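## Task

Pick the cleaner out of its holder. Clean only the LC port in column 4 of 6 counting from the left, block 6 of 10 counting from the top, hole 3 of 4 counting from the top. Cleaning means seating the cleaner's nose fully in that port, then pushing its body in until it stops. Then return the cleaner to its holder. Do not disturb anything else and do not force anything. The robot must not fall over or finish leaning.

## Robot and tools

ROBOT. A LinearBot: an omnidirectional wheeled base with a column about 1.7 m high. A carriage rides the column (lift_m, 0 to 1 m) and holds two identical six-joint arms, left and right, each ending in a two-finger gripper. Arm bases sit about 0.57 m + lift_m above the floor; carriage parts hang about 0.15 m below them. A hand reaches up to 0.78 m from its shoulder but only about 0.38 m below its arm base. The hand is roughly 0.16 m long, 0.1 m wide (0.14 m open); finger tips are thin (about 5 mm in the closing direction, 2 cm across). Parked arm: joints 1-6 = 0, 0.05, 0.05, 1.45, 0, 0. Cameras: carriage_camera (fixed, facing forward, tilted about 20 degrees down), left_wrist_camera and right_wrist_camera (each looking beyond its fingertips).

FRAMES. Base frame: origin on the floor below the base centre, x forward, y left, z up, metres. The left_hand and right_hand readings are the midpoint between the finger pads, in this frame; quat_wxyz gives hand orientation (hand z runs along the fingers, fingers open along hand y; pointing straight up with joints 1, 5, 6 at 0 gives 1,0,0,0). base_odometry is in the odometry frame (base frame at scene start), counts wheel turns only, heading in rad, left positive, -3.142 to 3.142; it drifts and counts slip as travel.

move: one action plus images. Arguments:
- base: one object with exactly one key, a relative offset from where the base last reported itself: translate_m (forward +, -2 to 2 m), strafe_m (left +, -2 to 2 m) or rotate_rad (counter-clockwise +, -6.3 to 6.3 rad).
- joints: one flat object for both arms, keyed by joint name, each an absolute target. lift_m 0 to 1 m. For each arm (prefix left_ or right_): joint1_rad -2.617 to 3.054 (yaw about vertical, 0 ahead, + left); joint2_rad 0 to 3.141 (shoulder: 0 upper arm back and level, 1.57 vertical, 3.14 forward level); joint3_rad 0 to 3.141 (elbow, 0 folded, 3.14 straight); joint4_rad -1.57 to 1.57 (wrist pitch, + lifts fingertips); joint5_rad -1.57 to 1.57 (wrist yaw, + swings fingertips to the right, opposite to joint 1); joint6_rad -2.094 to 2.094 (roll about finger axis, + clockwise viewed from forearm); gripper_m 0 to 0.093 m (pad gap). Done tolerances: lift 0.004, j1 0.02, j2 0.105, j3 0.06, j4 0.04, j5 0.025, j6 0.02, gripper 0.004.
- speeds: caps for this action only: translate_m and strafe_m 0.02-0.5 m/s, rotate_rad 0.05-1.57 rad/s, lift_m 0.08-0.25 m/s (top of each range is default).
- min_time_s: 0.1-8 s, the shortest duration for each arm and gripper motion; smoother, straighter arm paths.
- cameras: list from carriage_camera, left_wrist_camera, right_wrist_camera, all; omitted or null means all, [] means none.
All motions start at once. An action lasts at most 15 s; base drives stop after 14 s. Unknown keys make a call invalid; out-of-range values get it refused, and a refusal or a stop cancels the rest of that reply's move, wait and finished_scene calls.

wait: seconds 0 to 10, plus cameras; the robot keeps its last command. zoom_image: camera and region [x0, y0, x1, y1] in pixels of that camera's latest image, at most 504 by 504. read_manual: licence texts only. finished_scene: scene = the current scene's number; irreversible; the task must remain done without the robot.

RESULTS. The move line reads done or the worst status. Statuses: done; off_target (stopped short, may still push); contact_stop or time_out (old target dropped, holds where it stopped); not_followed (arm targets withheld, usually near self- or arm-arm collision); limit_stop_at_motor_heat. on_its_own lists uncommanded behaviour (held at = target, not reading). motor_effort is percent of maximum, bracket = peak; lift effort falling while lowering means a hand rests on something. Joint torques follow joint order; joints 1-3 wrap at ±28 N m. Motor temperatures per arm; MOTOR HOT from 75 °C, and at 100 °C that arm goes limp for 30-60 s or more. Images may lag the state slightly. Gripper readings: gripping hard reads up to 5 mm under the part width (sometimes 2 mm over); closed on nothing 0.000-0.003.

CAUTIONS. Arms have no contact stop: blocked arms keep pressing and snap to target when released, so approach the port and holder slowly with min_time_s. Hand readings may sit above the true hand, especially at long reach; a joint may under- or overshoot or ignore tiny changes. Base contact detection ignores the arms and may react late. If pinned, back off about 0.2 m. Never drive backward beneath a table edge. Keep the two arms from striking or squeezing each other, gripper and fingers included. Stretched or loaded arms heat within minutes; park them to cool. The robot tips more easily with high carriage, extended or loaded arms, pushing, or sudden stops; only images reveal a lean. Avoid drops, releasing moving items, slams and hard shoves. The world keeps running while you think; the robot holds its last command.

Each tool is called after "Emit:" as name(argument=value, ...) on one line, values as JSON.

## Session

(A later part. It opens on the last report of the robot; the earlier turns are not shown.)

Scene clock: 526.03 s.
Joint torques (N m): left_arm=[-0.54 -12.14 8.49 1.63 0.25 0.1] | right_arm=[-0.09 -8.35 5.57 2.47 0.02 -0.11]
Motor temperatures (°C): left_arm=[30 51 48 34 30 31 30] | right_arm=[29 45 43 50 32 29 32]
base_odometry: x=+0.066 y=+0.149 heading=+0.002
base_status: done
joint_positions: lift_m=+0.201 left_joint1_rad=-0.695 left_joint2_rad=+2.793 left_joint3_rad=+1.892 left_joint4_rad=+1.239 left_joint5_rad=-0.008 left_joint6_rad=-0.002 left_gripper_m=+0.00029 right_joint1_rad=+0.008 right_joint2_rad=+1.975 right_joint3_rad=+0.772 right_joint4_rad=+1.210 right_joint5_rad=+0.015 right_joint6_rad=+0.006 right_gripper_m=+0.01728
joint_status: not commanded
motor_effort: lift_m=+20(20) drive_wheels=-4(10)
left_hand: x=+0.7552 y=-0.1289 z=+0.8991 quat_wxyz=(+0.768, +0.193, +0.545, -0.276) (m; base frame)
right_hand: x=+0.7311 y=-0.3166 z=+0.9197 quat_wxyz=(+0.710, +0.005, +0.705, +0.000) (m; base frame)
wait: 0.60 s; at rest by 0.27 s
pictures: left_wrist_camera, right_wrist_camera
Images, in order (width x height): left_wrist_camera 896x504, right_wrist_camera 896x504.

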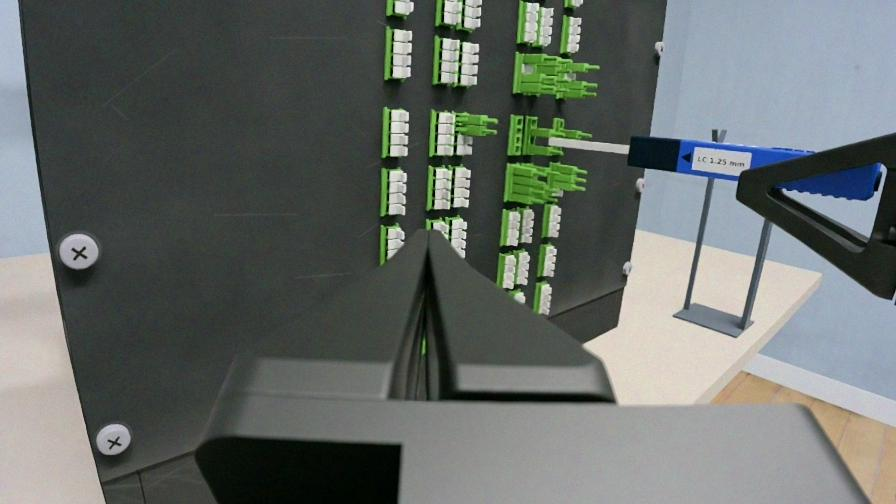

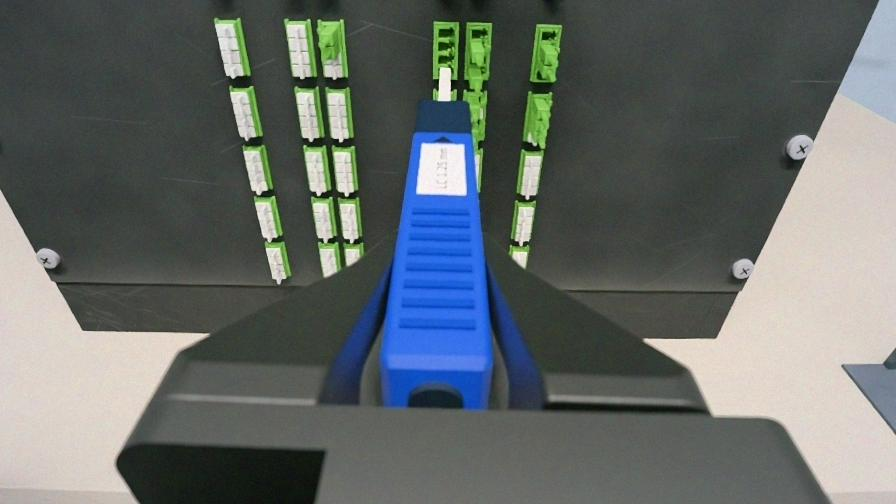

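Emit:
move(joints={"right_joint1_rad": 0.028, "lift_m": 0.1997}, speeds={"lift_m": 0.08}, cameras=[])

Emit:
move(joints={"right_joint1_rad": 0.0063}, cameras=[])

Emit:
move(base={"translate_m": 0.014}, speeds={"translate_m": 0.04}, cameras=[])

Emit:
wait(seconds=0.6, cameras=["right_wrist_camera", "left_wrist_camera"])

Emit:
zoom_image(camera="right_wrist_camera", region=[425, 10, 475, 110])

Emit:
zoom_image(camera="left_wrist_camera", region=[500, 110, 560, 160])

Scene clock: 552.60 s.
Joint torques (N m): left_arm=[-0.54 -12.21 8.34 1.64 0.24 0.1] | right_arm=[0.49 -8.32 5.57 2.48 0.02 -0.11]
Motor temperatures (°C): left_arm=[30 53 49 35 30 31 30] | right_arm=[29 46 43 50 32 29 33]
move: done
base_odometry: x=+0.066 y=+0.149 heading=+0.002
base_status: not commanded
joint_positions: lift_m=+0.200 left_joint1_rad=-0.695 left_joint2_rad=+2.794 left_joint3_rad=+1.894 left_joint4_rad=+1.238 left_joint5_rad=-0.008 left_joint6_rad=-0.002 left_gripper_m=+0.00029 right_joint1_rad=+0.025 right_joint2_rad=+1.975 right_joint3_rad=+0.772 right_joint4_rad=+1.210 right_joint5_rad=+0.015 right_joint6_rad=+0.006 right_gripper_m=+0.01728
joint_status: all done
motor_effort: lift_m=+19(20) drive_wheels=-3(4)
left_hand: x=+0.7554 y=-0.1290 z=+0.8979 quat_wxyz=(+0.768, +0.193, +0.545, -0.276) (m; base frame)
right_hand: x=+0.7310 y=-0.3076 z=+0.9186 quat_wxyz=(+0.710, -0.001, +0.705, +0.006) (m; base frame)
pictures: none
No camera images: "cameras" was empty.

Scene clock: 553.10 s.
Joint torques (N m): left_arm=[-0.53 -12.19 8.39 1.64 0.23 0.1] | right_arm=[-0.12 -8.31 5.57 2.47 0.01 -0.11]
Motor temperatures (°C): left_arm=[30 54 49 35 30 31 30] | right_arm=[29 46 43 50 32 29 33]
move: done
base_odometry: x=+0.066 y=+0.149 heading=+0.002
base_status: not commanded
joint_positions: lift_m=+0.200 left_joint1_rad=-0.695 left_joint2_rad=+2.794 left_joint3_rad=+1.894 left_joint4_rad=+1.238 left_joint5_rad=-0.008 left_joint6_rad=-0.002 left_gripper_m=+0.00029 right_joint1_rad=+0.010 right_joint2_rad=+1.975 right_joint3_rad=+0.772 right_joint4_rad=+1.210 right_joint5_rad=+0.016 right_joint6_rad=+0.006 right_gripper_m=+0.01728
joint_status: all done
motor_effort: lift_m=+19(19) drive_wheels=-3(3)
left_hand: x=+0.7554 y=-0.1290 z=+0.8979 quat_wxyz=(+0.768, +0.193, +0.545, -0.276) (m; base frame)
right_hand: x=+0.7311 y=-0.3155 z=+0.9186 quat_wxyz=(+0.710, +0.004, +0.705, +0.000) (m; base frame)
pictures: none
No camera images: "cameras" was empty.

Scene clock: 554.00 s.
Joint torques (N m): left_arm=[-0.43 -12.15 8.39 1.65 0.24 0.1] | right_arm=[-0.1 -8.25 5.59 2.47 0.01 -0.11]
Motor temperatures (°C): left_arm=[30 54 49 35 30 31 30] | right_arm=[29 46 43 50 32 29 33]
move: done
base_odometry: x=+0.080 y=+0.150 heading=+0.003
base_status: done
joint_positions: lift_m=+0.200 left_joint1_rad=-0.696 left_joint2_rad=+2.794 left_joint3_rad=+1.894 left_joint4_rad=+1.237 left_joint5_rad=-0.008 left_joint6_rad=-0.002 left_gripper_m=+0.00029 right_joint1_rad=+0.010 right_joint2_rad=+1.975 right_joint3_rad=+0.772 right_joint4_rad=+1.210 right_joint5_rad=+0.016 right_joint6_rad=+0.006 right_gripper_m=+0.01728
joint_status: not commanded
motor_effort: lift_m=+19(19) drive_wheels=-3(9)
left_hand: x=+0.7551 y=-0.1295 z=+0.8977 quat_wxyz=(+0.767, +0.194, +0.545, -0.277) (m; base frame)
right_hand: x=+0.7311 y=-0.3155 z=+0.9187 quat_wxyz=(+0.710, +0.004, +0.704, +0.000) (m; base frame)
pictures: none
No camera images: "cameras" was empty.

Scene clock: 554.60 s.
Joint torques (N m): left_arm=[-0.4 -12.16 8.38 1.66 0.23 0.1] | right_arm=[-0.13 -8.29 5.57 2.5 0.01 -0.11]
Motor temperatures (°C): left_arm=[30 54 49 35 30 31 30] | right_arm=[29 46 43 50 32 29 33]
base_odometry: x=+0.080 y=+0.150 heading=+0.003
base_status: done
joint_positions: lift_m=+0.200 left_joint1_rad=-0.696 left_joint2_rad=+2.794 left_joint3_rad=+1.894 left_joint4_rad=+1.237 left_joint5_rad=-0.008 left_joint6_rad=-0.002 left_gripper_m=+0.00029 right_joint1_rad=+0.010 right_joint2_rad=+1.975 right_joint3_rad=+0.772 right_joint4_rad=+1.210 right_joint5_rad=+0.016 right_joint6_rad=+0.006 right_gripper_m=+0.01728
joint_status: not commanded
motor_effort: lift_m=+19(19) drive_wheels=+2(9)
left_hand: x=+0.7551 y=-0.1295 z=+0.8977 quat_wxyz=(+0.767, +0.194, +0.545, -0.277) (m; base frame)
right_hand: x=+0.7311 y=-0.3155 z=+0.9187 quat_wxyz=(+0.710, +0.004, +0.704, +0.000) (m; base frame)
wait: 0.60 s; at rest by 0.27 s
pictures: left_wrist_camera, right_wrist_camera
Images, in order (width x height): left_wrist_camera 896x504, right_wrist_camera 896x504.

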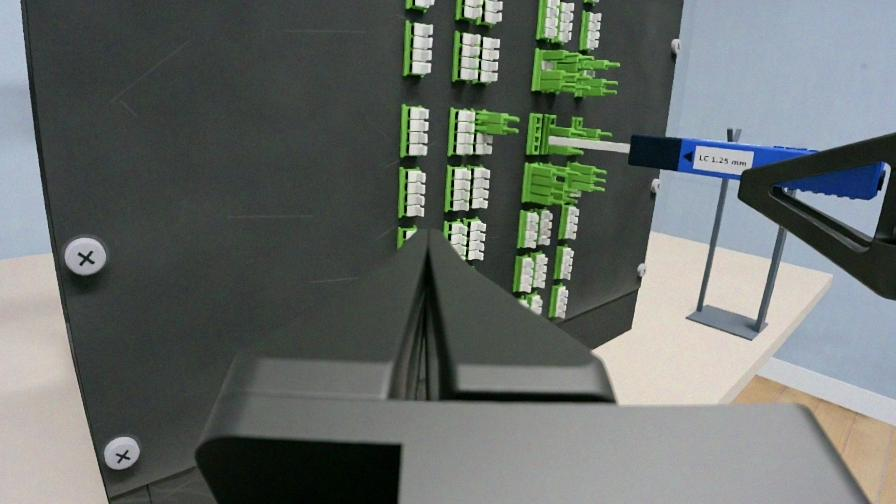

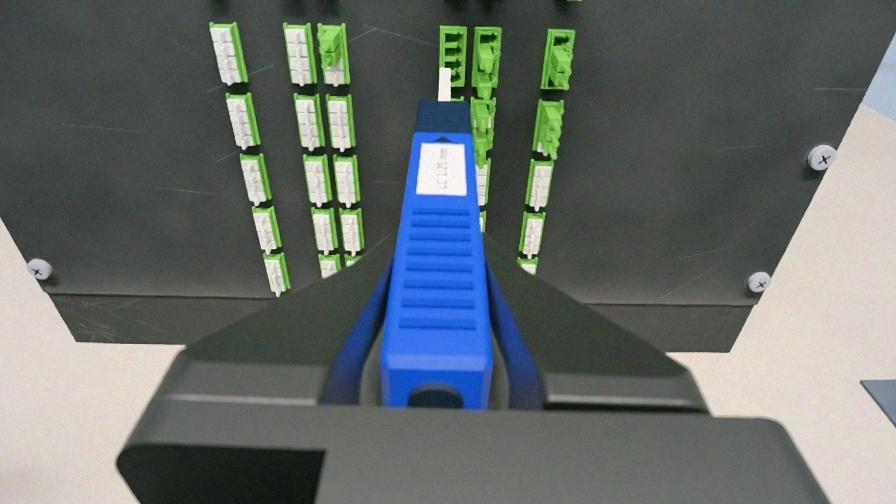

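Scaled by 5.040 from the camera's 896x504 image, which has a finer 1280x720 frame.

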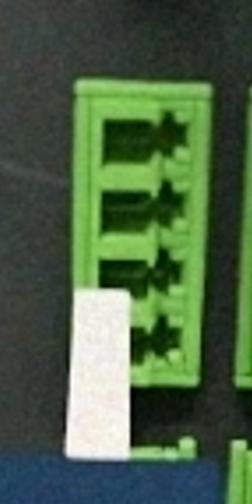

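Scaled by 8.400 from the camera's 896x504 image, which has a finer 1280x720 frame.

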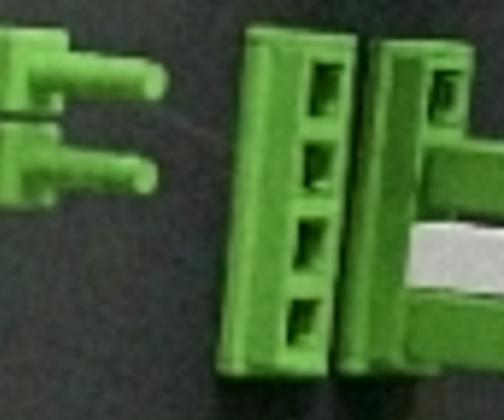

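Emit:
move(joints={"right_joint1_rad": 0.026, "lift_m": 0.1994}, speeds={"lift_m": 0.08}, cameras=[])

Emit:
move(joints={"right_joint1_rad": 0.0036}, cameras=[])

Emit:
wait(seconds=0.6, cameras=["right_wrist_camera", "left_wrist_camera"])

Emit:
zoom_image(camera="right_wrist_camera", region=[425, 10, 475, 110])

Emit:
zoom_image(camera="left_wrist_camera", region=[500, 110, 560, 160])

Scene clock: 571.93 s.
Joint torques (N m): left_arm=[-0.39 -12.22 8.34 1.65 0.25 0.1] | right_arm=[0.58 -8.35 5.6 2.47 0.01 -0.11]
Motor temperatures (°C): left_arm=[30 57 49 36 30 31 30] | right_arm=[29 46 43 50 32 29 33]
move: done
base_odometry: x=+0.080 y=+0.150 heading=+0.003
base_status: not commanded
joint_positions: lift_m=+0.200 left_joint1_rad=-0.696 left_joint2_rad=+2.794 left_joint3_rad=+1.894 left_joint4_rad=+1.237 left_joint5_rad=-0.008 left_joint6_rad=-0.002 left_gripper_m=+0.00029 right_joint1_rad=+0.022 right_joint2_rad=+1.975 right_joint3_rad=+0.772 right_joint4_rad=+1.210 right_joint5_rad=+0.016 right_joint6_rad=+0.006 right_gripper_m=+0.01728
joint_status: all done
motor_effort: lift_m=+19(19) drive_wheels=+2(2)
left_hand: x=+0.7551 y=-0.1295 z=+0.8975 quat_wxyz=(+0.767, +0.194, +0.545, -0.277) (m; base frame)
right_hand: x=+0.7310 y=-0.3095 z=+0.9185 quat_wxyz=(+0.710, +0.000, +0.705, +0.004) (m; base frame)
pictures: none
No camera images: "cameras" was empty.

Scene clock: 572.43 s.
Joint torques (N m): left_arm=[-0.46 -12.19 8.36 1.65 0.24 0.09] | right_arm=[-0.18 -8.35 5.59 2.47 0 -0.11]
Motor temperatures (°C): left_arm=[30 57 49 36 30 31 30] | right_arm=[29 46 43 50 32 29 33]
move: done
base_odometry: x=+0.080 y=+0.150 heading=+0.003
base_status: not commanded
joint_positions: lift_m=+0.200 left_joint1_rad=-0.696 left_joint2_rad=+2.794 left_joint3_rad=+1.894 left_joint4_rad=+1.237 left_joint5_rad=-0.008 left_joint6_rad=-0.002 left_gripper_m=+0.00029 right_joint1_rad=+0.007 right_joint2_rad=+1.975 right_joint3_rad=+0.772 right_joint4_rad=+1.210 right_joint5_rad=+0.016 right_joint6_rad=+0.006 right_gripper_m=+0.01728
joint_status: all done
motor_effort: lift_m=+19(19) drive_wheels=+2(2)
left_hand: x=+0.7551 y=-0.1295 z=+0.8975 quat_wxyz=(+0.767, +0.194, +0.545, -0.277) (m; base frame)
right_hand: x=+0.7311 y=-0.3170 z=+0.9185 quat_wxyz=(+0.710, +0.005, +0.704, -0.001) (m; base frame)
pictures: none
No camera images: "cameras" was empty.

Scene clock: 573.03 s.
Joint torques (N m): left_arm=[-0.47 -12.22 8.39 1.65 0.24 0.07] | right_arm=[-0.16 -8.35 5.57 2.47 0.01 -0.11]
Motor temperatures (°C): left_arm=[30 57 49 36 30 31 30] | right_arm=[29 46 43 50 32 29 33]
base_odometry: x=+0.080 y=+0.150 heading=+0.003
base_status: not commanded
joint_positions: lift_m=+0.200 left_joint1_rad=-0.696 left_joint2_rad=+2.794 left_joint3_rad=+1.894 left_joint4_rad=+1.237 left_joint5_rad=-0.008 left_joint6_rad=-0.002 left_gripper_m=+0.00029 right_joint1_rad=+0.007 right_joint2_rad=+1.975 right_joint3_rad=+0.772 right_joint4_rad=+1.210 right_joint5_rad=+0.016 right_joint6_rad=+0.006 right_gripper_m=+0.01728
joint_status: all done
motor_effort: lift_m=+19(19) drive_wheels=+2(2)
left_hand: x=+0.7551 y=-0.1295 z=+0.8975 quat_wxyz=(+0.767, +0.194, +0.545, -0.277) (m; base frame)
right_hand: x=+0.7311 y=-0.3170 z=+0.9185 quat_wxyz=(+0.710, +0.005, +0.704, -0.001) (m; base frame)
wait: 0.60 s; at rest by 0.27 s
pictures: left_wrist_camera, right_wrist_camera
Images, in order (width x height): left_wrist_camera 896x504, right_wrist_camera 896x504.

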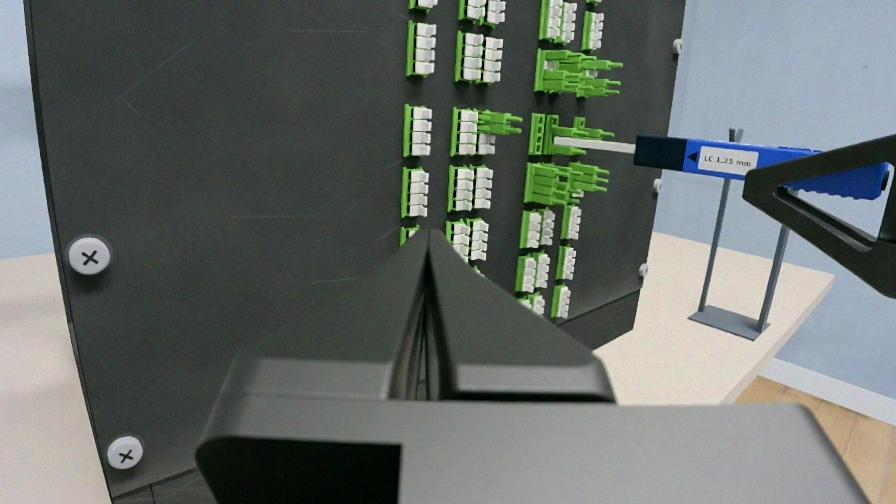

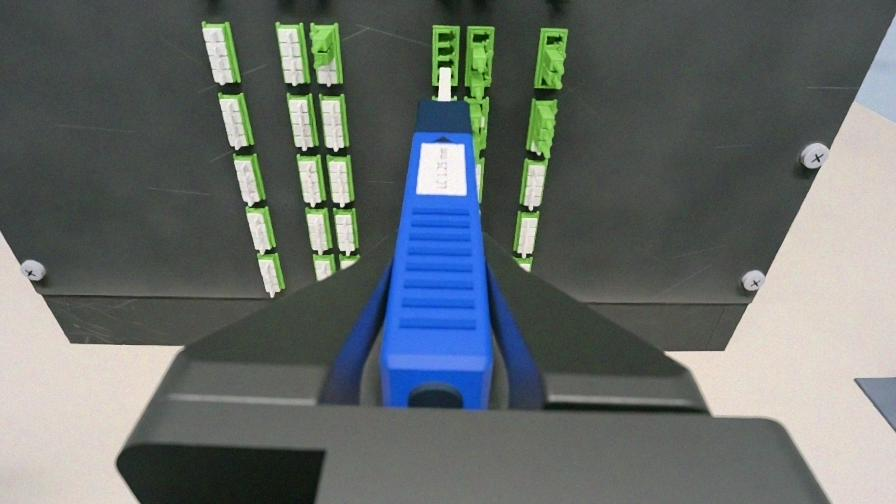

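Scaled by 5.040 from the camera's 896x504 image, which has a finer 1280x720 frame.

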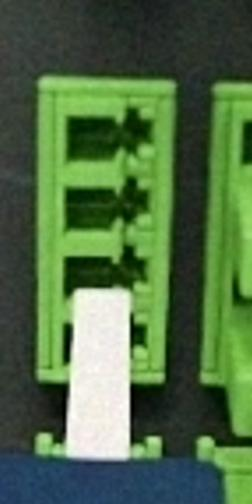

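Scaled by 8.400 from the camera's 896x504 image, which has a finer 1280x720 frame.

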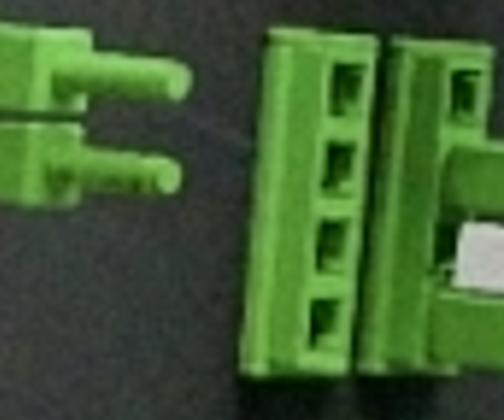

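Emit:
move(joints={"right_joint1_rad": 0.026}, cameras=[])

Emit:
move(joints={"right_joint1_rad": 0.0046}, cameras=[])

Emit:
wait(seconds=0.6, cameras=["right_wrist_camera", "left_wrist_camera"])

Emit:
zoom_image(camera="right_wrist_camera", region=[425, 20, 465, 80])

Emit:
zoom_image(camera="left_wrist_camera", region=[520, 110, 580, 160])

Scene clock: 577.03 s.
Joint torques (N m): left_arm=[-0.46 -12.18 8.38 1.65 0.23 0.1] | right_arm=[0.5 -8.36 5.57 2.48 0.01 -0.11]
Motor temperatures (°C): left_arm=[30 57 49 36 30 31 30] | right_arm=[29 46 43 50 32 29 33]
move: done
base_odometry: x=+0.080 y=+0.150 heading=+0.003
base_status: not commanded
joint_positions: lift_m=+0.200 left_joint1_rad=-0.696 left_joint2_rad=+2.794 left_joint3_rad=+1.894 left_joint4_rad=+1.237 left_joint5_rad=-0.008 left_joint6_rad=-0.002 left_gripper_m=+0.00029 right_joint1_rad=+0.022 right_joint2_rad=+1.975 right_joint3_rad=+0.772 right_joint4_rad=+1.210 right_joint5_rad=+0.016 right_joint6_rad=+0.006 right_gripper_m=+0.01728
joint_status: all done
motor_effort: lift_m=+19(19) drive_wheels=+2(2)
left_hand: x=+0.7551 y=-0.1295 z=+0.8975 quat_wxyz=(+0.767, +0.194, +0.545, -0.277) (m; base frame)
right_hand: x=+0.7310 y=-0.3091 z=+0.9185 quat_wxyz=(+0.710, +0.000, +0.705, +0.004) (m; base frame)
pictures: none
No camera images: "cameras" was empty.

Scene clock: 577.53 s.
Joint torques (N m): left_arm=[-0.46 -12.23 8.38 1.66 0.23 0.1] | right_arm=[-0.24 -8.38 5.6 2.48 0 -0.11]
Motor temperatures (°C): left_arm=[30 58 49 36 30 31 30] | right_arm=[29 46 43 50 32 29 33]
move: done
base_odometry: x=+0.080 y=+0.150 heading=+0.003
base_status: not commanded
joint_positions: lift_m=+0.200 left_joint1_rad=-0.696 left_joint2_rad=+2.794 left_joint3_rad=+1.894 left_joint4_rad=+1.237 left_joint5_rad=-0.008 left_joint6_rad=-0.002 left_gripper_m=+0.00029 right_joint1_rad=+0.008 right_joint2_rad=+1.975 right_joint3_rad=+0.772 right_joint4_rad=+1.210 right_joint5_rad=+0.017 right_joint6_rad=+0.006 right_gripper_m=+0.01728
joint_status: all done
motor_effort: lift_m=+19(19) drive_wheels=+2(2)
left_hand: x=+0.7551 y=-0.1295 z=+0.8975 quat_wxyz=(+0.767, +0.194, +0.545, -0.277) (m; base frame)
right_hand: x=+0.7311 y=-0.3164 z=+0.9185 quat_wxyz=(+0.710, +0.005, +0.704, -0.001) (m; base frame)
pictures: none
No camera images: "cameras" was empty.

Scene clock: 578.13 s.
Joint torques (N m): left_arm=[-0.46 -12.18 8.36 1.66 0.24 0.1] | right_arm=[-0.17 -8.34 5.57 2.46 0 -0.11]
Motor temperatures (°C): left_arm=[30 58 49 36 30 31 30] | right_arm=[29 46 43 50 32 29 33]
base_odometry: x=+0.080 y=+0.150 heading=+0.003
base_status: not commanded
joint_positions: lift_m=+0.200 left_joint1_rad=-0.696 left_joint2_rad=+2.794 left_joint3_rad=+1.894 left_joint4_rad=+1.237 left_joint5_rad=-0.008 left_joint6_rad=-0.002 left_gripper_m=+0.00029 right_joint1_rad=+0.008 right_joint2_rad=+1.975 right_joint3_rad=+0.772 right_joint4_rad=+1.210 right_joint5_rad=+0.017 right_joint6_rad=+0.006 right_gripper_m=+0.01728
joint_status: all done
motor_effort: lift_m=+19(19) drive_wheels=+2(2)
left_hand: x=+0.7551 y=-0.1295 z=+0.8975 quat_wxyz=(+0.767, +0.194, +0.545, -0.277) (m; base frame)
right_hand: x=+0.7311 y=-0.3164 z=+0.9185 quat_wxyz=(+0.710, +0.005, +0.704, -0.001) (m; base frame)
wait: 0.60 s; at rest by 0.27 s
pictures: left_wrist_camera, right_wrist_camera
Images, in order (width x height): left_wrist_camera 896x504, right_wrist_camera 896x504.

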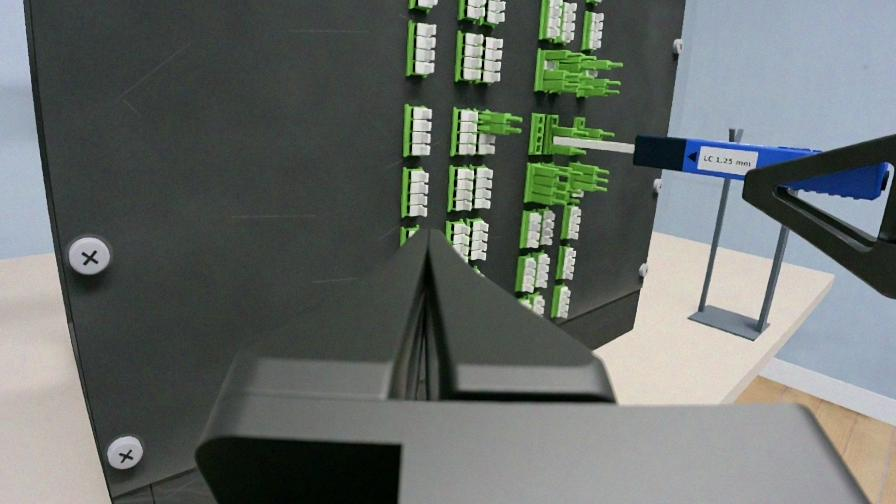

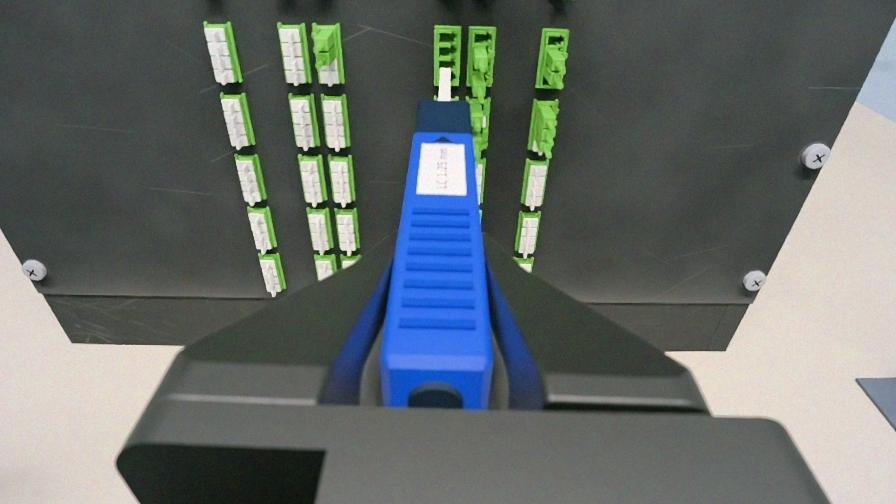

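Scaled by 8.400 from the camera's 896x504 image, which has a finer 1280x720 frame.

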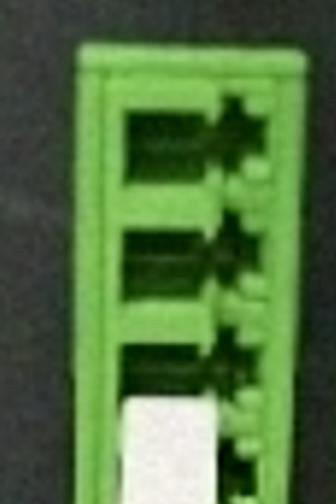

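Scaled by 8.400 from the camera's 896x504 image, which has a finer 1280x720 frame.

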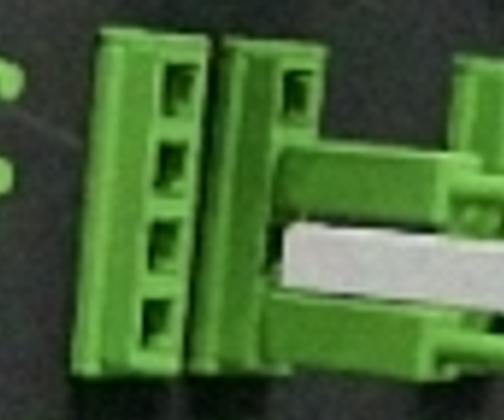

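Emit:
move(base={"translate_m": 0.008}, joints={"lift_m": 0.1992}, speeds={"translate_m": 0.03, "lift_m": 0.08}, cameras=[])

Emit:
wait(seconds=0.6, cameras=["right_wrist_camera", "left_wrist_camera"])

Emit:
zoom_image(camera="right_wrist_camera", region=[425, 20, 465, 80])

Emit:
zoom_image(camera="left_wrist_camera", region=[520, 110, 580, 160])

Scene clock: 590.67 s.
Joint torques (N m): left_arm=[-0.44 -12.22 8.43 1.66 0.25 0.1] | right_arm=[-0.21 -8.29 5.59 2.47 0 -0.11]
Motor temperatures (°C): left_arm=[30 59 49 36 30 31 30] | right_arm=[29 46 43 50 32 29 33]
move: done
base_odometry: x=+0.088 y=+0.150 heading=+0.003
base_status: done
joint_positions: lift_m=+0.200 left_joint1_rad=-0.696 left_joint2_rad=+2.794 left_joint3_rad=+1.894 left_joint4_rad=+1.236 left_joint5_rad=-0.008 left_joint6_rad=-0.002 left_gripper_m=+0.00029 right_joint1_rad=+0.008 right_joint2_rad=+1.975 right_joint3_rad=+0.772 right_joint4_rad=+1.210 right_joint5_rad=+0.017 right_joint6_rad=+0.006 right_gripper_m=+0.01728
joint_status: all done
motor_effort: lift_m=+19(19) drive_wheels=+1(10)
left_hand: x=+0.7550 y=-0.1297 z=+0.8971 quat_wxyz=(+0.767, +0.194, +0.545, -0.277) (m; base frame)
right_hand: x=+0.7311 y=-0.3164 z=+0.9184 quat_wxyz=(+0.710, +0.005, +0.704, -0.001) (m; base frame)
pictures: none
No camera images: "cameras" was empty.

Scene clock: 591.27 s.
Joint torques (N m): left_arm=[-0.39 -12.21 8.39 1.68 0.24 0.11] | right_arm=[-0.25 -8.32 5.56 2.47 0 -0.11]
Motor temperatures (°C): left_arm=[30 59 49 36 30 31 30] | right_arm=[29 46 43 50 32 29 33]
base_odometry: x=+0.088 y=+0.150 heading=+0.003
base_status: done
joint_positions: lift_m=+0.200 left_joint1_rad=-0.696 left_joint2_rad=+2.794 left_joint3_rad=+1.894 left_joint4_rad=+1.236 left_joint5_rad=-0.008 left_joint6_rad=-0.002 left_gripper_m=+0.00029 right_joint1_rad=+0.008 right_joint2_rad=+1.975 right_joint3_rad=+0.772 right_joint4_rad=+1.210 right_joint5_rad=+0.017 right_joint6_rad=+0.006 right_gripper_m=+0.01728
joint_status: all done
motor_effort: lift_m=+19(19) drive_wheels=+1(10)
left_hand: x=+0.7550 y=-0.1297 z=+0.8971 quat_wxyz=(+0.767, +0.194, +0.545, -0.277) (m; base frame)
right_hand: x=+0.7311 y=-0.3164 z=+0.9184 quat_wxyz=(+0.710, +0.005, +0.704, -0.001) (m; base frame)
wait: 0.60 s; at rest by 0.27 s
pictures: left_wrist_camera, right_wrist_camera
Images, in order (width x height): left_wrist_camera 896x504, right_wrist_camera 896x504.

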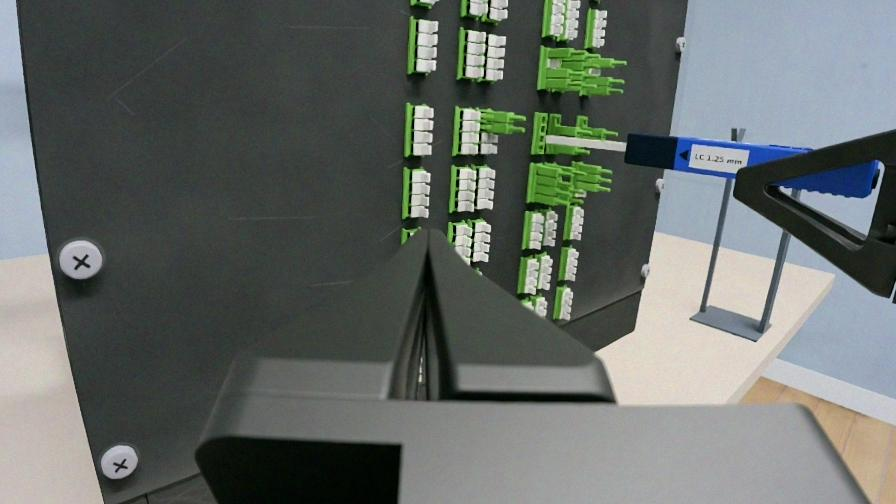

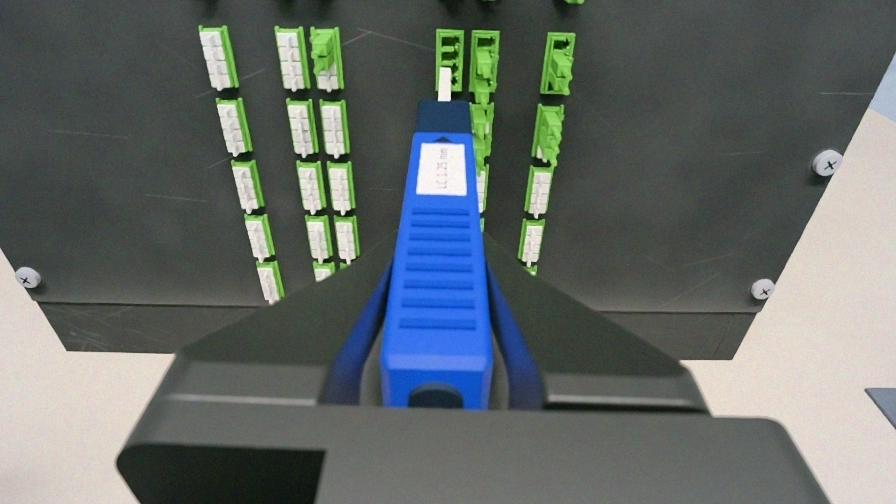

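Scaled by 8.400 from the camera's 896x504 image, which has a finer 1280x720 frame.

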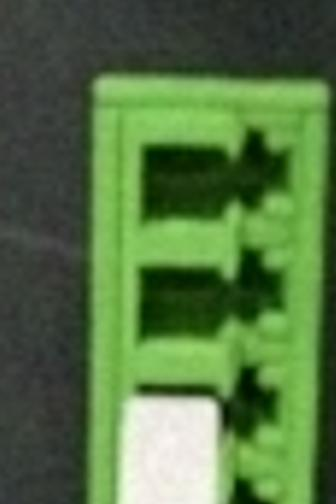

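Scaled by 8.400 from the camera's 896x504 image, which has a finer 1280x720 frame.

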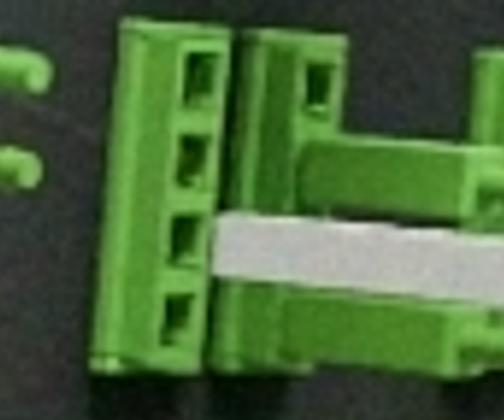

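Emit:
move(cameras=["left_wrist_camera","right_wrist_camera"])

Emit:
zoom_image(camera="right_wrist_camera", region=[425, 20, 485, 110])

Emit:
zoom_image(camera="left_wrist_camera", region=[520, 110, 580, 170])

Scene clock: 618.40 s.
Joint torques (N m): left_arm=[-0.46 -12.22 8.36 1.66 0.24 0.1] | right_arm=[-0.16 -8.35 5.53 2.47 0 -0.11]
Motor temperatures (°C): left_arm=[30 61 49 37 30 31 30] | right_arm=[29 46 43 50 32 29 33]
base_odometry: x=+0.088 y=+0.150 heading=+0.003
base_status: done
joint_positions: lift_m=+0.200 left_joint1_rad=-0.696 left_joint2_rad=+2.794 left_joint3_rad=+1.894 left_joint4_rad=+1.236 left_joint5_rad=-0.008 left_joint6_rad=-0.002 left_gripper_m=+0.00029 right_joint1_rad=+0.008 right_joint2_rad=+1.975 right_joint3_rad=+0.772 right_joint4_rad=+1.210 right_joint5_rad=+0.017 right_joint6_rad=+0.006 right_gripper_m=+0.01728
joint_status: all done
motor_effort: lift_m=+19(19) drive_wheels=+2(10)
left_hand: x=+0.7550 y=-0.1297 z=+0.8971 quat_wxyz=(+0.767, +0.194, +0.545, -0.277) (m; base frame)
right_hand: x=+0.7311 y=-0.3164 z=+0.9184 quat_wxyz=(+0.710, +0.005, +0.704, -0.001) (m; base frame)
pictures: left_wrist_camera, right_wrist_camera
Images, in order (width x height): left_wrist_camera 896x504, right_wrist_camera 896x504.

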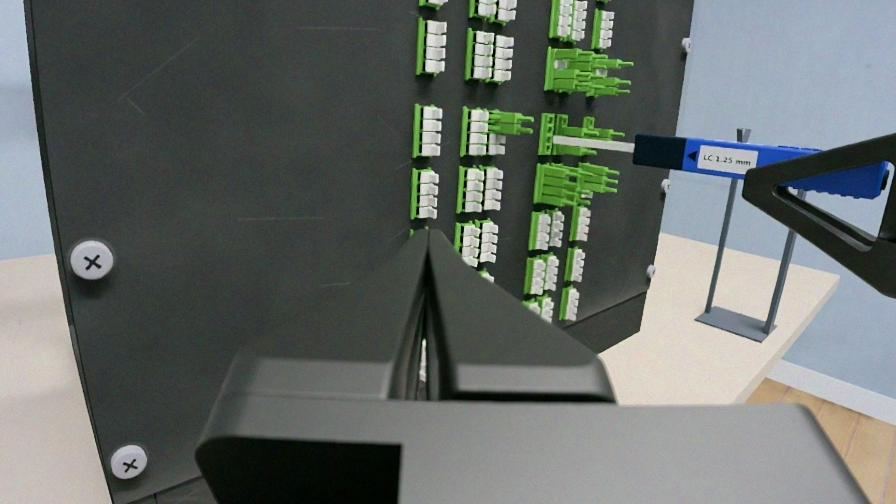

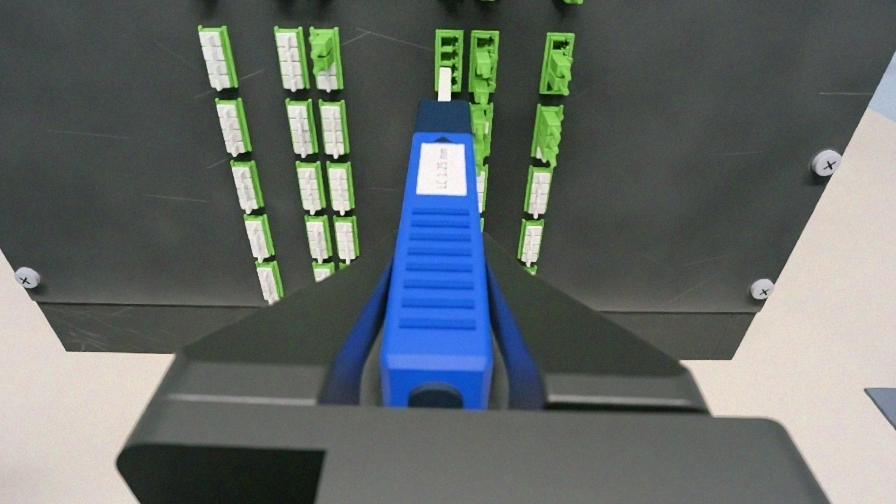

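Scaled by 5.600 from the camera's 896x504 image, which has a finer 1280x720 frame.

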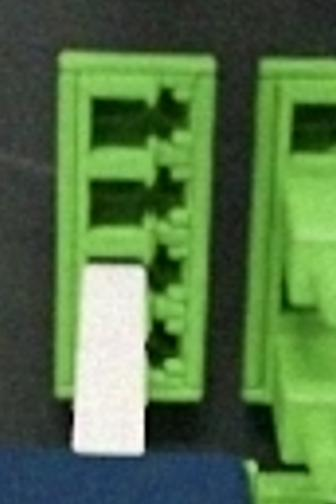

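Scaled by 8.400 from the camera's 896x504 image, which has a finer 1280x720 frame.

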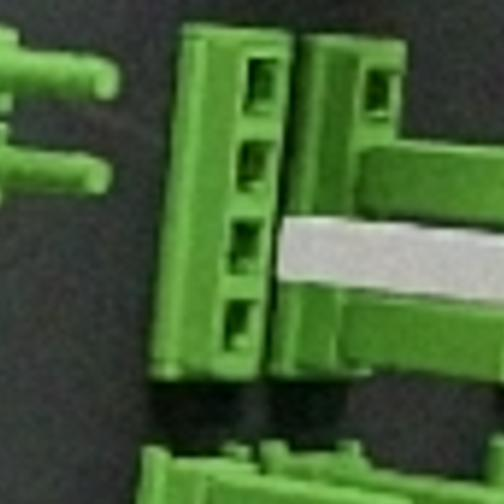

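Emit:
zoom_image(camera="right_wrist_camera", region=[430, 50, 470, 90])

Emit:
zoom_image(camera="right_wrist_camera", region=[430, 25, 470, 65])

Emit:
zoom_image(camera="left_wrist_camera", region=[530, 120, 570, 160])

Scaled by 12.600 from the camera's 896x504 image, which has a finer 1280x720 frame.

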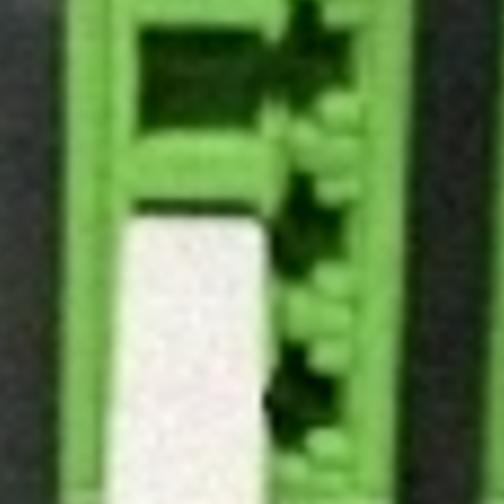

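Scaled by 12.600 from the camera's 896x504 image, which has a finer 1280x720 frame.

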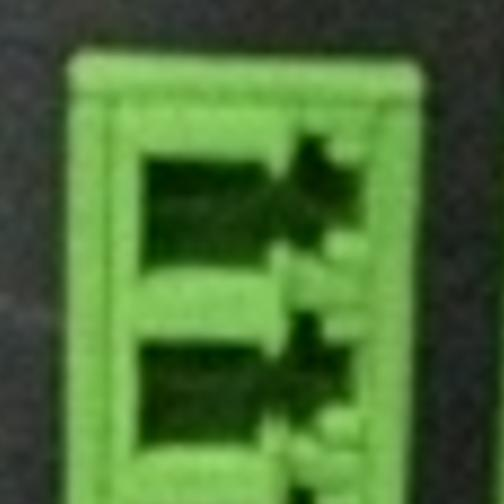

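Scaled by 12.600 from the camera's 896x504 image, which has a finer 1280x720 frame.

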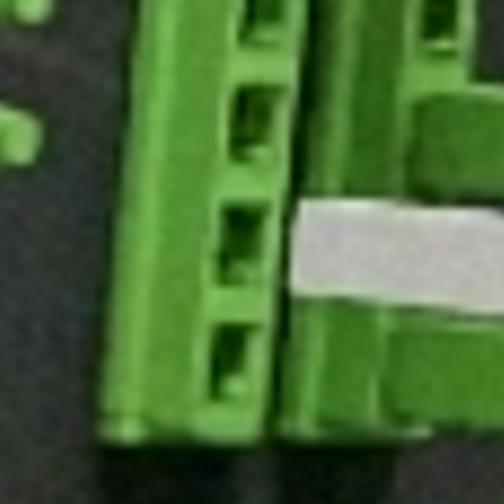

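Emit:
move(joints={"lift_m": 0.1989}, cameras=[])

Emit:
wait(seconds=0.6, cameras=["left_wrist_camera","right_wrist_camera"])

Emit:
zoom_image(camera="right_wrist_camera", region=[430, 50, 470, 90])

Emit:
zoom_image(camera="left_wrist_camera", region=[530, 120, 570, 160])

Scene clock: 639.37 s.
Joint torques (N m): left_arm=[-0.43 -12.19 8.34 1.67 0.25 0.09] | right_arm=[-0.16 -8.36 5.57 2.46 -0.01 -0.11]
Motor temperatures (°C): left_arm=[30 62 50 37 30 31 30] | right_arm=[29 46 43 50 32 29 33]
move: done
base_odometry: x=+0.088 y=+0.150 heading=+0.003
base_status: not commanded
joint_positions: lift_m=+0.199 left_joint1_rad=-0.696 left_joint2_rad=+2.794 left_joint3_rad=+1.894 left_joint4_rad=+1.236 left_joint5_rad=-0.008 left_joint6_rad=-0.002 left_gripper_m=+0.00029 right_joint1_rad=+0.008 right_joint2_rad=+1.975 right_joint3_rad=+0.772 right_joint4_rad=+1.210 right_joint5_rad=+0.017 right_joint6_rad=+0.006 right_gripper_m=+0.01728
joint_status: all done
motor_effort: lift_m=+19(19) drive_wheels=+2(2)
left_hand: x=+0.7550 y=-0.1297 z=+0.8968 quat_wxyz=(+0.767, +0.194, +0.545, -0.277) (m; base frame)
right_hand: x=+0.7311 y=-0.3164 z=+0.9181 quat_wxyz=(+0.710, +0.005, +0.704, -0.001) (m; base frame)
pictures: none
No camera images: "cameras" was empty.

Scene clock: 639.97 s.
Joint torques (N m): left_arm=[-0.42 -12.15 8.39 1.66 0.24 0.09] | right_arm=[-0.14 -8.38 5.57 2.47 0 -0.11]
Motor temperatures (°C): left_arm=[30 62 50 37 30 31 30] | right_arm=[29 46 43 50 32 29 33]
base_odometry: x=+0.088 y=+0.150 heading=+0.003
base_status: not commanded
joint_positions: lift_m=+0.199 left_joint1_rad=-0.696 left_joint2_rad=+2.794 left_joint3_rad=+1.894 left_joint4_rad=+1.236 left_joint5_rad=-0.008 left_joint6_rad=-0.002 left_gripper_m=+0.00029 right_joint1_rad=+0.008 right_joint2_rad=+1.975 right_joint3_rad=+0.772 right_joint4_rad=+1.210 right_joint5_rad=+0.017 right_joint6_rad=+0.006 right_gripper_m=+0.01728
joint_status: all done
motor_effort: lift_m=+18(19) drive_wheels=+2(2)
left_hand: x=+0.7550 y=-0.1297 z=+0.8968 quat_wxyz=(+0.767, +0.194, +0.545, -0.277) (m; base frame)
right_hand: x=+0.7311 y=-0.3164 z=+0.9181 quat_wxyz=(+0.710, +0.005, +0.704, -0.001) (m; base frame)
wait: 0.60 s; at rest by 0.27 s
pictures: left_wrist_camera, right_wrist_camera
Images, in order (width x height): left_wrist_camera 896x504, right_wrist_camera 896x504.

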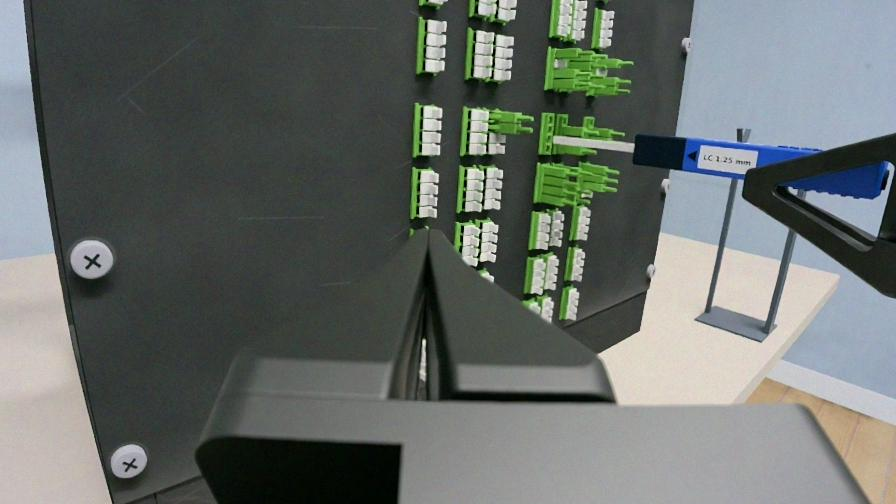

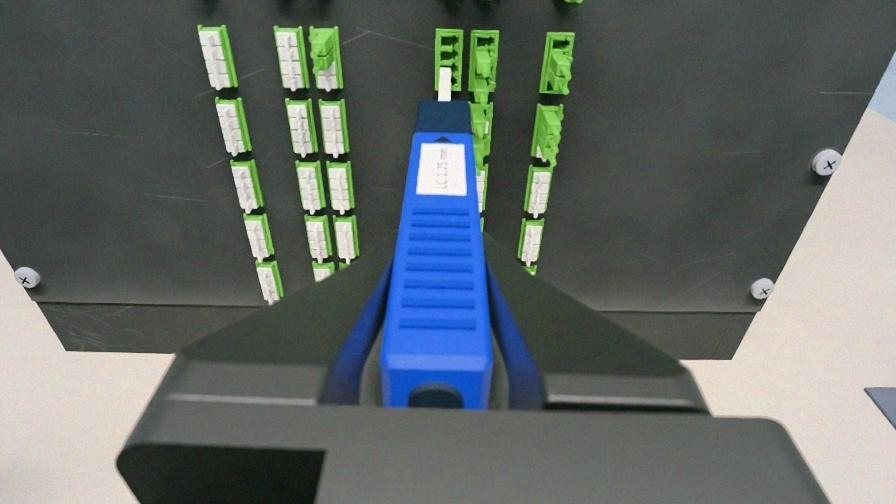

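Scaled by 12.600 from the camera's 896x504 image, which has a finer 1280x720 frame.

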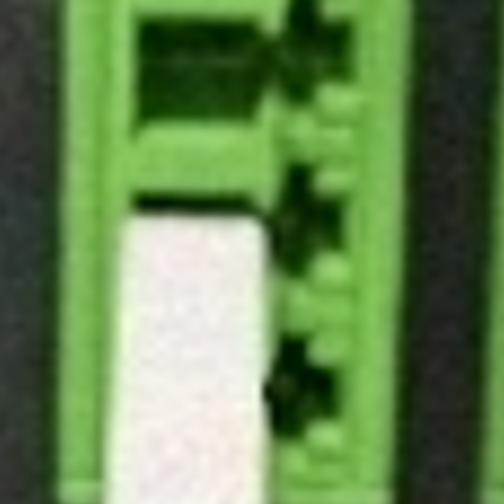

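Scaled by 12.600 from the camera's 896x504 image, which has a finer 1280x720 frame.

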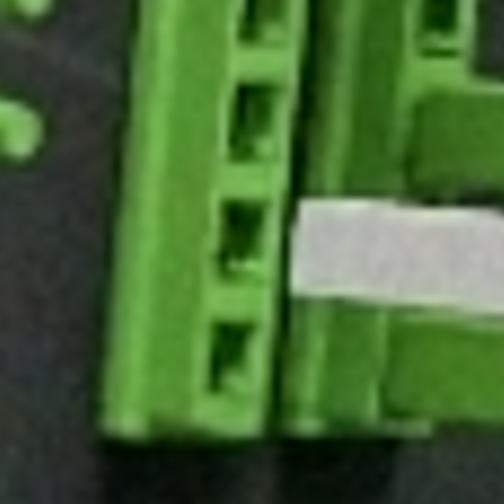

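Emit:
move(base={"translate_m": 0.002}, speeds={"translate_m": 0.02}, cameras=[])

Emit:
wait(seconds=0.6, cameras=["left_wrist_camera","right_wrist_camera"])

Emit:
zoom_image(camera="right_wrist_camera", region=[430, 50, 470, 90])

Emit:
zoom_image(camera="left_wrist_camera", region=[530, 120, 570, 160])

Scene clock: 646.53 s.
Joint torques (N m): left_arm=[-0.44 -12.25 8.39 1.67 0.24 0.1] | right_arm=[-0.21 -8.42 5.57 2.46 0 -0.11]
Motor temperatures (°C): left_arm=[30 62 50 37 30 31 30] | right_arm=[29 46 43 50 32 29 33]
move: done
base_odometry: x=+0.090 y=+0.150 heading=+0.003
base_status: done
joint_positions: lift_m=+0.199 left_joint1_rad=-0.696 left_joint2_rad=+2.794 left_joint3_rad=+1.894 left_joint4_rad=+1.234 left_joint5_rad=-0.008 left_joint6_rad=-0.002 left_gripper_m=+0.00029 right_joint1_rad=+0.008 right_joint2_rad=+1.975 right_joint3_rad=+0.772 right_joint4_rad=+1.211 right_joint5_rad=+0.017 right_joint6_rad=+0.006 right_gripper_m=+0.01728
joint_status: not commanded
motor_effort: lift_m=+19(19) drive_wheels=+1(7)
left_hand: x=+0.7551 y=-0.1299 z=+0.8960 quat_wxyz=(+0.766, +0.194, +0.546, -0.276) (m; base frame)
right_hand: x=+0.7311 y=-0.3164 z=+0.9183 quat_wxyz=(+0.710, +0.005, +0.704, -0.001) (m; base frame)
pictures: none
No camera images: "cameras" was empty.

Scene clock: 647.13 s.
Joint torques (N m): left_arm=[-0.47 -12.22 8.36 1.69 0.24 0.1] | right_arm=[-0.14 -8.32 5.57 2.47 0 -0.11]
Motor temperatures (°C): left_arm=[30 63 50 37 30 31 30] | right_arm=[29 46 43 50 32 29 33]
base_odometry: x=+0.090 y=+0.150 heading=+0.003
base_status: done
joint_positions: lift_m=+0.199 left_joint1_rad=-0.696 left_joint2_rad=+2.794 left_joint3_rad=+1.894 left_joint4_rad=+1.234 left_joint5_rad=-0.008 left_joint6_rad=-0.002 left_gripper_m=+0.00029 right_joint1_rad=+0.008 right_joint2_rad=+1.975 right_joint3_rad=+0.772 right_joint4_rad=+1.211 right_joint5_rad=+0.017 right_joint6_rad=+0.006 right_gripper_m=+0.01728
joint_status: not commanded
motor_effort: lift_m=+19(19) drive_wheels=+1(7)
left_hand: x=+0.7551 y=-0.1299 z=+0.8960 quat_wxyz=(+0.766, +0.194, +0.546, -0.276) (m; base frame)
right_hand: x=+0.7311 y=-0.3164 z=+0.9183 quat_wxyz=(+0.710, +0.005, +0.704, -0.001) (m; base frame)
wait: 0.60 s; at rest by 0.27 s
pictures: left_wrist_camera, right_wrist_camera
Images, in order (width x height): left_wrist_camera 896x504, right_wrist_camera 896x504.

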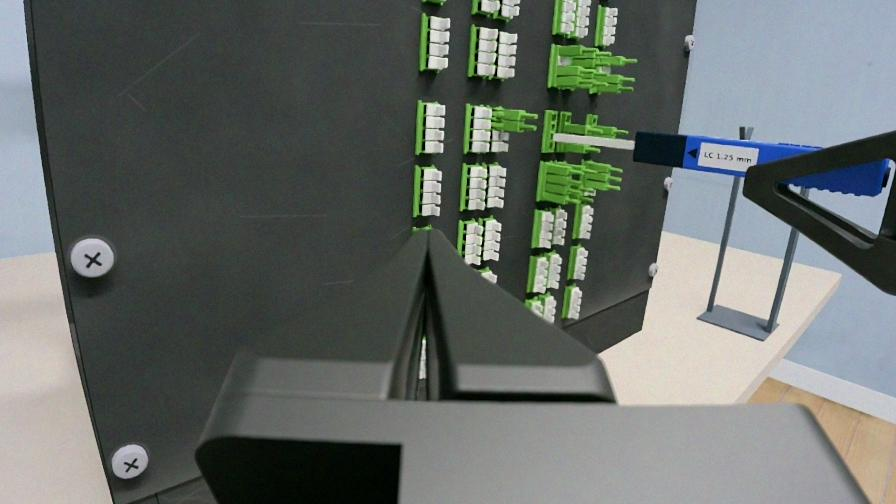

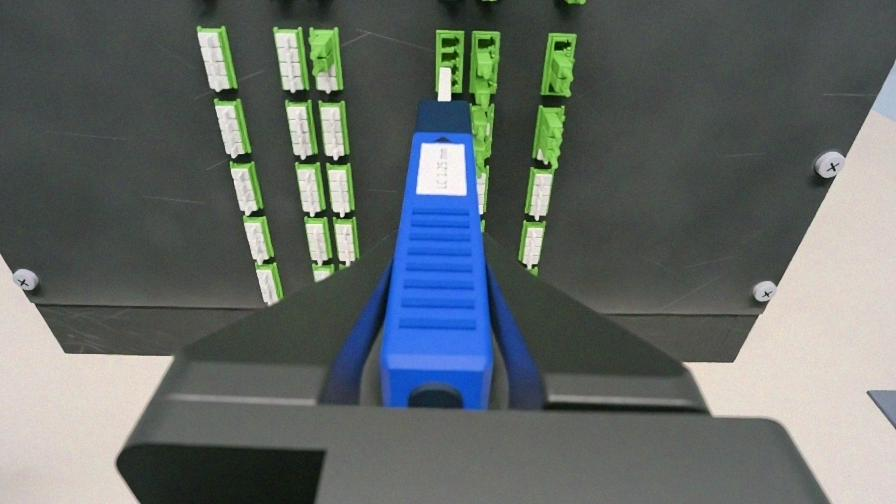

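Scaled by 12.600 from the camera's 896x504 image, which has a finer 1280x720 frame.

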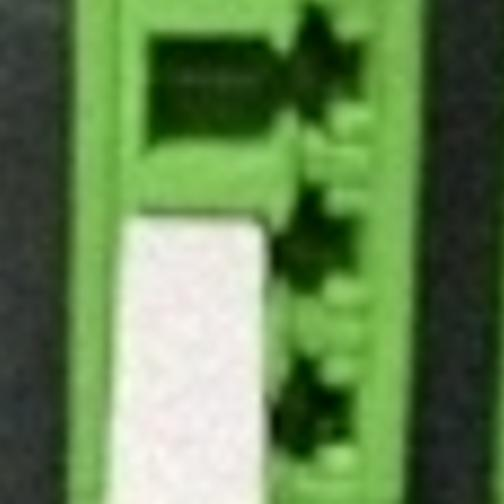

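Scaled by 12.600 from the camera's 896x504 image, which has a finer 1280x720 frame.

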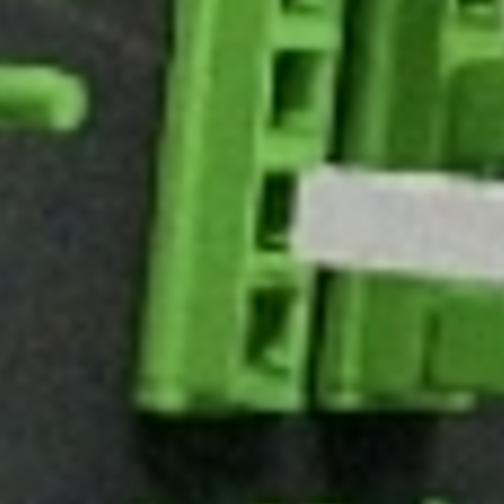

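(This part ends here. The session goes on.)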